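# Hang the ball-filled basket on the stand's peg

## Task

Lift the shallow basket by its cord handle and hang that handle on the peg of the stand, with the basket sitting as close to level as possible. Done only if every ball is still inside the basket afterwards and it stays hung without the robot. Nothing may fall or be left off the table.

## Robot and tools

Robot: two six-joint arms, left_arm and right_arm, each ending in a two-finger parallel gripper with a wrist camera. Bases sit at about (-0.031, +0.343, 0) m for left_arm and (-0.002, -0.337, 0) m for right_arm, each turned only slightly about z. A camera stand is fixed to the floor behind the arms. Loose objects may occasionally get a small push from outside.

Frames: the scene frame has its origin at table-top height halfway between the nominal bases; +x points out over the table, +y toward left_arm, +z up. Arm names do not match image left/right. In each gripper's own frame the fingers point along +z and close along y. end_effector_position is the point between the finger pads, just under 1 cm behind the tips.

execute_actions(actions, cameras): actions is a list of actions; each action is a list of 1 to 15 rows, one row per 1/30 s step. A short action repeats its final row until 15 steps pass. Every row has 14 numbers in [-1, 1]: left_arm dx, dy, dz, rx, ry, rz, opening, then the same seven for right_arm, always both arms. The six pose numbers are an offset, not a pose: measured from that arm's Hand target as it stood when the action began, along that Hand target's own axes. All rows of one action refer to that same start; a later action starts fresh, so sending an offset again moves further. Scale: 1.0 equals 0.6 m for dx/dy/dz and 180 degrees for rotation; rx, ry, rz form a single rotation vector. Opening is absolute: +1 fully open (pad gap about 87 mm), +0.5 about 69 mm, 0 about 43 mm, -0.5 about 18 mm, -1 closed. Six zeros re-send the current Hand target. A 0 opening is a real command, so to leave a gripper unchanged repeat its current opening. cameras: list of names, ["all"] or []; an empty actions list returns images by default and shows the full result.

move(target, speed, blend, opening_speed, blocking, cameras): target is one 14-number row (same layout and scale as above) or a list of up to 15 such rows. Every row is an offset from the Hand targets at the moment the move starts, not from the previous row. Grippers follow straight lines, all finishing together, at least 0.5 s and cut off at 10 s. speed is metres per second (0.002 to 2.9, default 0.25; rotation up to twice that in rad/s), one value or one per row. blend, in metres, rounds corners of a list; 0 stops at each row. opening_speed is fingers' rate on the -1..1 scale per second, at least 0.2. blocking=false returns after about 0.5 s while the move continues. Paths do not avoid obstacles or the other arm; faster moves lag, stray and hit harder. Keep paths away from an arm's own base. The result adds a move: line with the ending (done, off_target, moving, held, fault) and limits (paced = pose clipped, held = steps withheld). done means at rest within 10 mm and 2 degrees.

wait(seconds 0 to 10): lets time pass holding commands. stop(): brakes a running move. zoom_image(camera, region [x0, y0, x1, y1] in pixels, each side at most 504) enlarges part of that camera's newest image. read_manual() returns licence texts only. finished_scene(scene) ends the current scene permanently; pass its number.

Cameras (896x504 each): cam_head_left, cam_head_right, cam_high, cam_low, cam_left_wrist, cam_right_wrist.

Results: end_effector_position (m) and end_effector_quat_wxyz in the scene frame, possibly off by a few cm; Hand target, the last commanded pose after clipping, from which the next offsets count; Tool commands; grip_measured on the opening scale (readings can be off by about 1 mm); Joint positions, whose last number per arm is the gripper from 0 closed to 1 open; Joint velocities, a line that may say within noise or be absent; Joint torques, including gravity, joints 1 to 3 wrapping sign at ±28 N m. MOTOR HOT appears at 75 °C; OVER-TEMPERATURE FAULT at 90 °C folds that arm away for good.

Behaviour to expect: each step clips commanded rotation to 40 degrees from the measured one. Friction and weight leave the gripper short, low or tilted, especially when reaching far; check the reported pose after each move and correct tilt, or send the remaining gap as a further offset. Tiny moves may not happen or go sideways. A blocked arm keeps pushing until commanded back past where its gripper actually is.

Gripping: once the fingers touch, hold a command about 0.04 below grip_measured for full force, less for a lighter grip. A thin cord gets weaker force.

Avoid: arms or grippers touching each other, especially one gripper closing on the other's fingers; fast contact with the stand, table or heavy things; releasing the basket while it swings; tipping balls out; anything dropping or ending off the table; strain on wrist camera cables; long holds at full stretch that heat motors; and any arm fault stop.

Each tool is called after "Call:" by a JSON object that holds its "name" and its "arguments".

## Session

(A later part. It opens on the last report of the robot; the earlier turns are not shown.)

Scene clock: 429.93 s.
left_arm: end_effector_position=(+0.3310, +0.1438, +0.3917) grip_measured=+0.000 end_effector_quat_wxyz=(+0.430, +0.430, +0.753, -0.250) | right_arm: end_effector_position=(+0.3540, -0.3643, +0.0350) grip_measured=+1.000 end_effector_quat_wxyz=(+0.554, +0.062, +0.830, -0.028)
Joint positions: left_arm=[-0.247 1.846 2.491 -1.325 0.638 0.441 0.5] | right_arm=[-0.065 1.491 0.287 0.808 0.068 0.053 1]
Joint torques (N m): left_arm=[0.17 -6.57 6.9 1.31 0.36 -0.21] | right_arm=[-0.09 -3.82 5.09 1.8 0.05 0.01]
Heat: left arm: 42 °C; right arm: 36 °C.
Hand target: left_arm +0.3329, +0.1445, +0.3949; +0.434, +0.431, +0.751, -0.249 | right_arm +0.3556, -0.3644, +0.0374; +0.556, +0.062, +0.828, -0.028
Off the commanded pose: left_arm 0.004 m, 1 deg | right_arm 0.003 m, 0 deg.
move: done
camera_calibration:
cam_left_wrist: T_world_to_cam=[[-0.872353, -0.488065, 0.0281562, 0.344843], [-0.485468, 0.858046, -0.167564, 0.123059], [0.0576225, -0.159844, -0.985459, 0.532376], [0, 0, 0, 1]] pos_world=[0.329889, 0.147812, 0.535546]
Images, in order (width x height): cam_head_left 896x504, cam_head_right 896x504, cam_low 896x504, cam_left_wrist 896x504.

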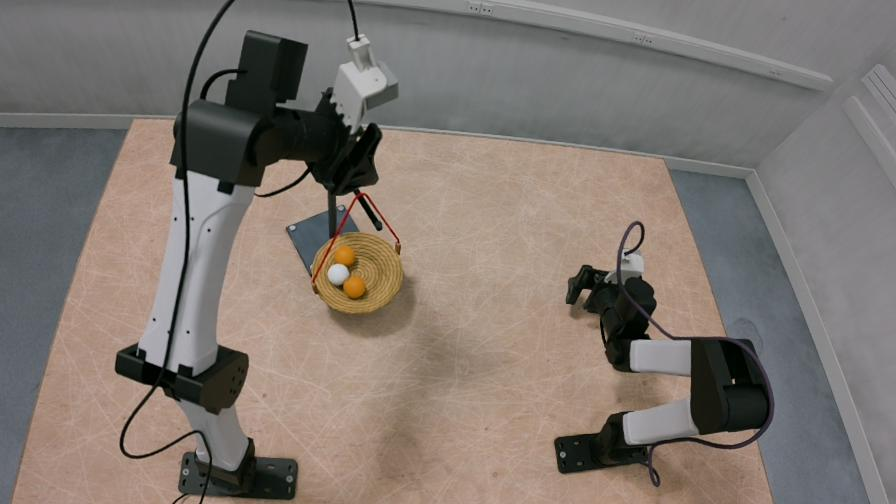

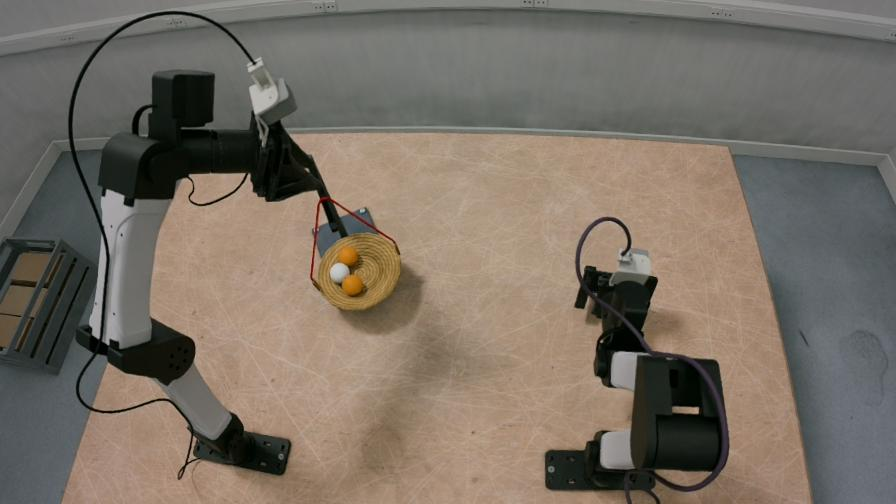

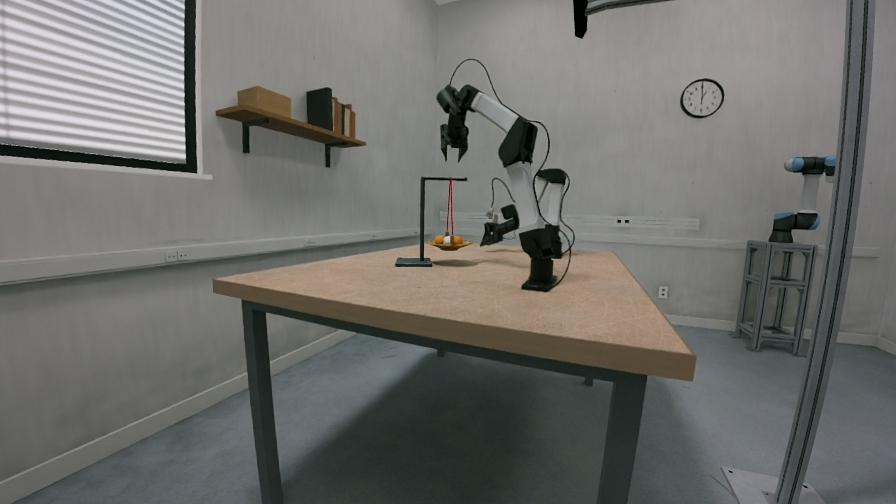

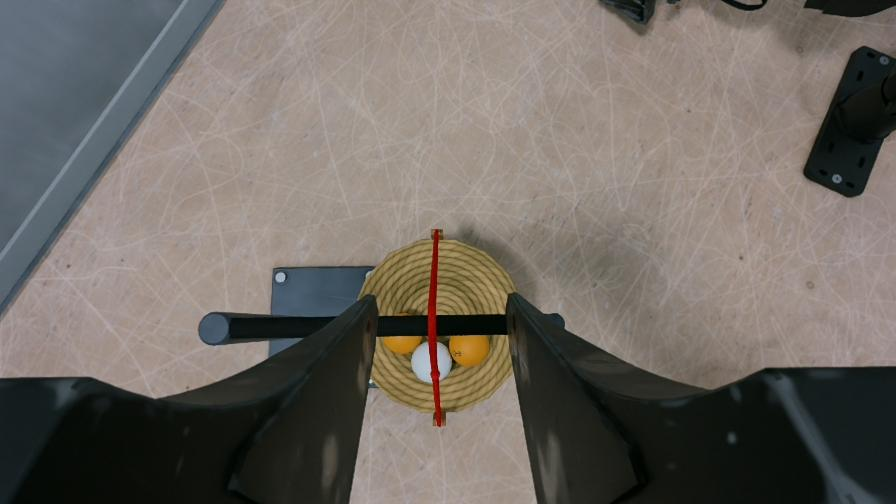

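Call:
{"name": "move", "arguments": {"target": [[0.0241, 0.0053, -0.0418, 0, 0, 0, 0, 0, 0, 0, 0, 0, 0, 1], [0.1858, 0.0053, 0.0516, 0, 0, 0, 0, 0, 0, 0, 0, 0, 0, 1]], "speed": 0.1, "blend": [0.01, 0], "cameras": ["cam_left_wrist", "cam_low"]}}

Call:
{"name": "zoom_image", "arguments": {"camera": "cam_low", "region": [410, 160, 520, 270]}}

Scene clock: 493.10 s.
left_arm: end_effector_position=(+0.3234, +0.1700, +0.2747) grip_measured=+0.000 end_effector_quat_wxyz=(+0.419, +0.430, +0.759, -0.250) | right_arm: end_effector_position=(+0.3540, -0.3643, +0.0350) grip_measured=+1.000 end_effector_quat_wxyz=(+0.554, +0.062, +0.830, -0.028)
Joint positions: left_arm=[-0.173 1.507 1.569 -0.809 0.69 0.509 0.5] | right_arm=[-0.065 1.491 0.287 0.808 0.068 0.053 1]
Joint torques (N m): left_arm=[0.18 -8.85 5.3 1.59 0.42 -0.27] | right_arm=[-0.06 -3.78 5.12 1.82 0.05 0.01]
Heat: left arm: 42 °C; right arm: 36 °C.
Hand target: left_arm +0.3210, +0.1709, +0.2829; +0.434, +0.431, +0.751, -0.249 | right_arm +0.3556, -0.3644, +0.0374; +0.556, +0.062, +0.828, -0.028
Off the commanded pose: left_arm 0.009 m, 2 deg | right_arm 0.003 m, 0 deg.
move: done
camera_calibration:
cam_left_wrist: T_world_to_cam=[[-0.871585, -0.488524, 0.0410283, 0.35055], [-0.488895, 0.859931, -0.146631, 0.072342], [0.036351, -0.14786, -0.98834, 0.427302], [0, 0, 0, 1]] pos_world=[0.325369, 0.172224, 0.418545]
Images, in order (width x height): cam_low 896x504, cam_left_wrist 896x504.

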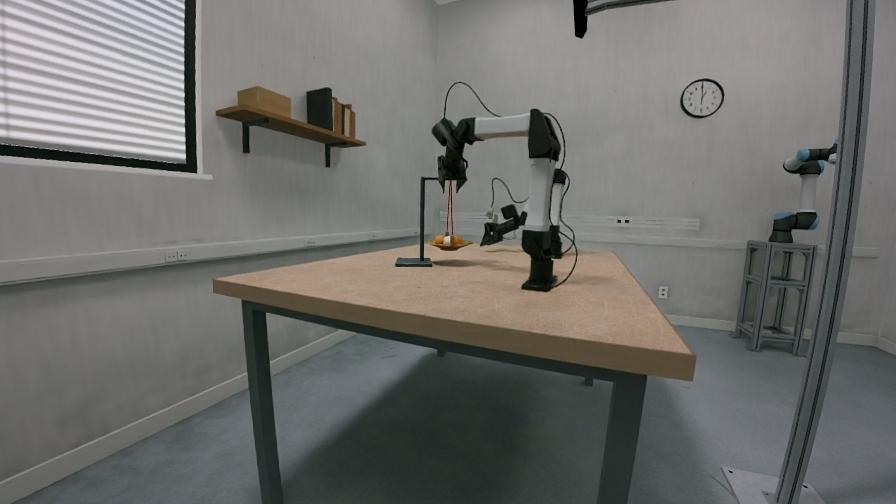

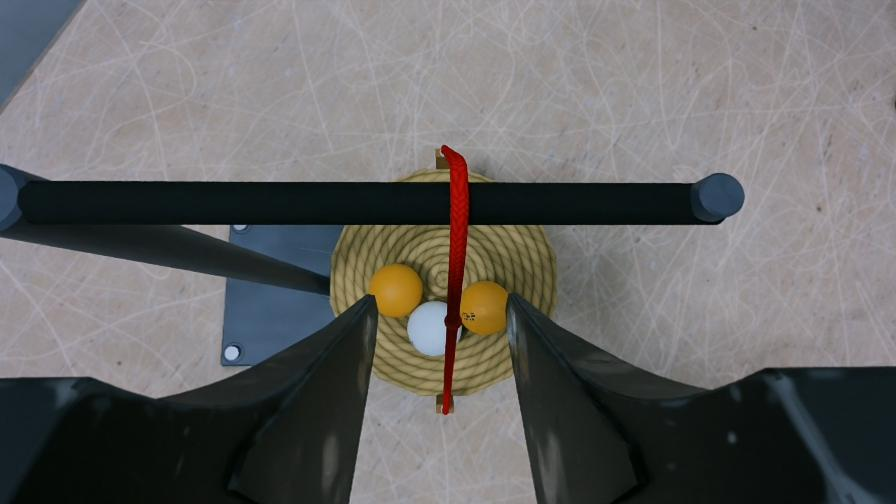

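Scaled by 4.582 from the camera's 896x504 image, which has a finer 1280x720 frame.

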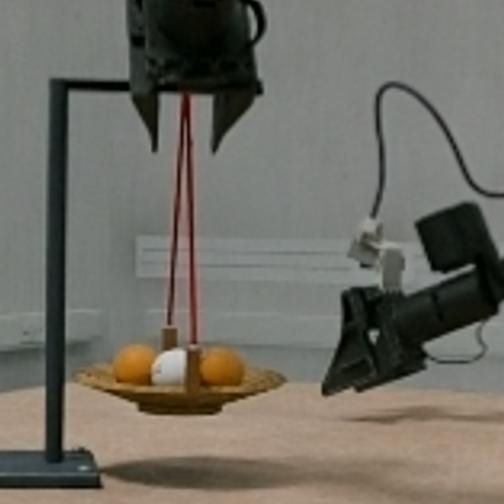

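Call:
{"name": "move", "arguments": {"target": [0, 0, -0.25, 0, 0, 0, 0, 0, 0, 0, 0, 0, 0, 1], "speed": 0.12, "cameras": ["cam_head_left", "cam_head_right", "cam_low"]}}

Scene clock: 543.23 s.
left_arm: end_effector_position=(+0.2550, +0.2833, +0.3518) grip_measured=+0.000 end_effector_quat_wxyz=(+0.431, +0.425, +0.757, -0.247) | right_arm: end_effector_position=(+0.3540, -0.3643, +0.0350) grip_measured=+1.000 end_effector_quat_wxyz=(+0.554, +0.062, +0.830, -0.028)
Joint positions: left_arm=[0.269 1.5 1.976 -1.574 0.966 1.004 0.5] | right_arm=[-0.065 1.491 0.287 0.808 0.068 0.053 1]
Joint torques (N m): left_arm=[0.14 -4.04 6.83 0.81 0.62 -0.18] | right_arm=[-0.03 -3.79 5.11 1.81 0.04 0.02]
Heat: left arm: 42 °C; right arm: 37 °C.
Hand target: left_arm +0.2556, +0.2833, +0.3577; +0.434, +0.431, +0.751, -0.249 | right_arm +0.3556, -0.3644, +0.0374; +0.556, +0.062, +0.828, -0.028
Off the commanded pose: left_arm 0.006 m, 1 deg | right_arm 0.003 m, 0 deg.
joint sent to its limit (left arm) — joint 4 (wrist pitch), lower limit. The joint targets still meet the commanded pose.
move: done
Images, in order (width x height): cam_head_left 896x504, cam_head_right 896x504, cam_low 896x504.

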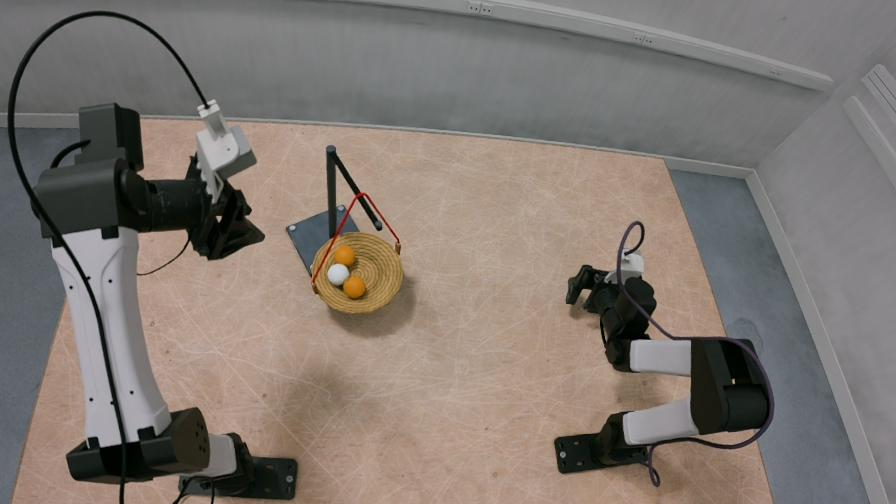

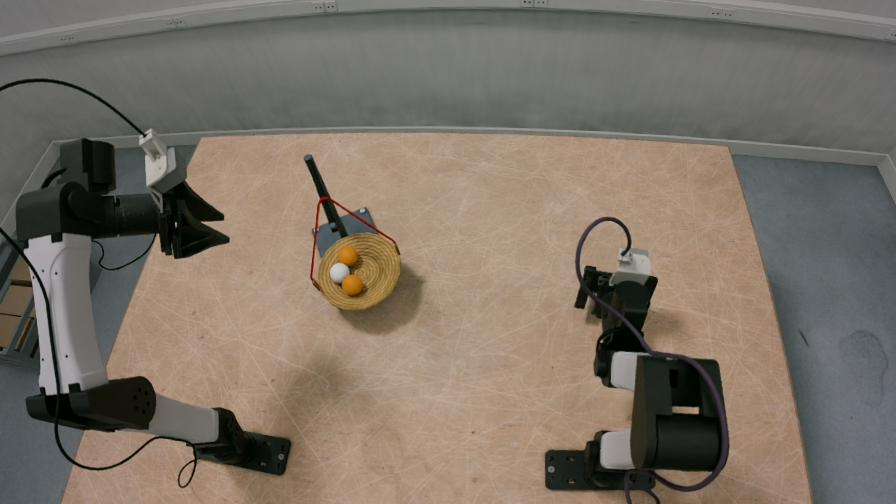

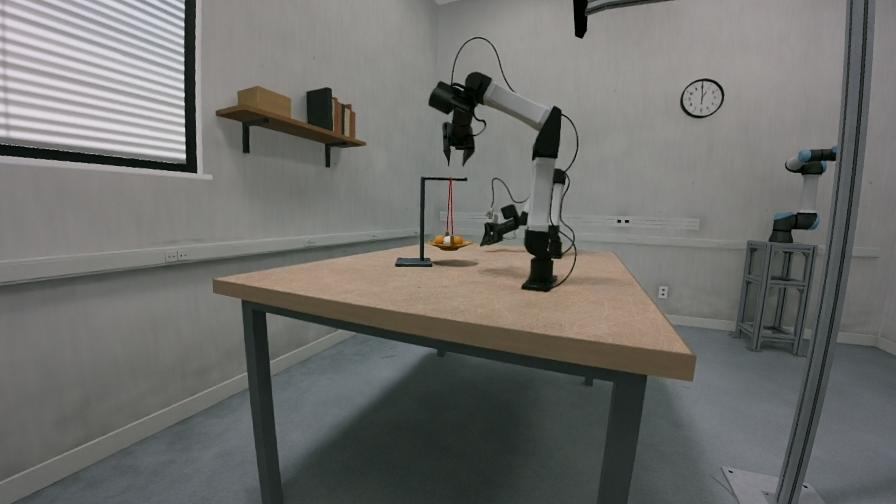

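Call:
{"name": "finished_scene", "arguments": {"scene": 2}}

The scene is finished: the task was done.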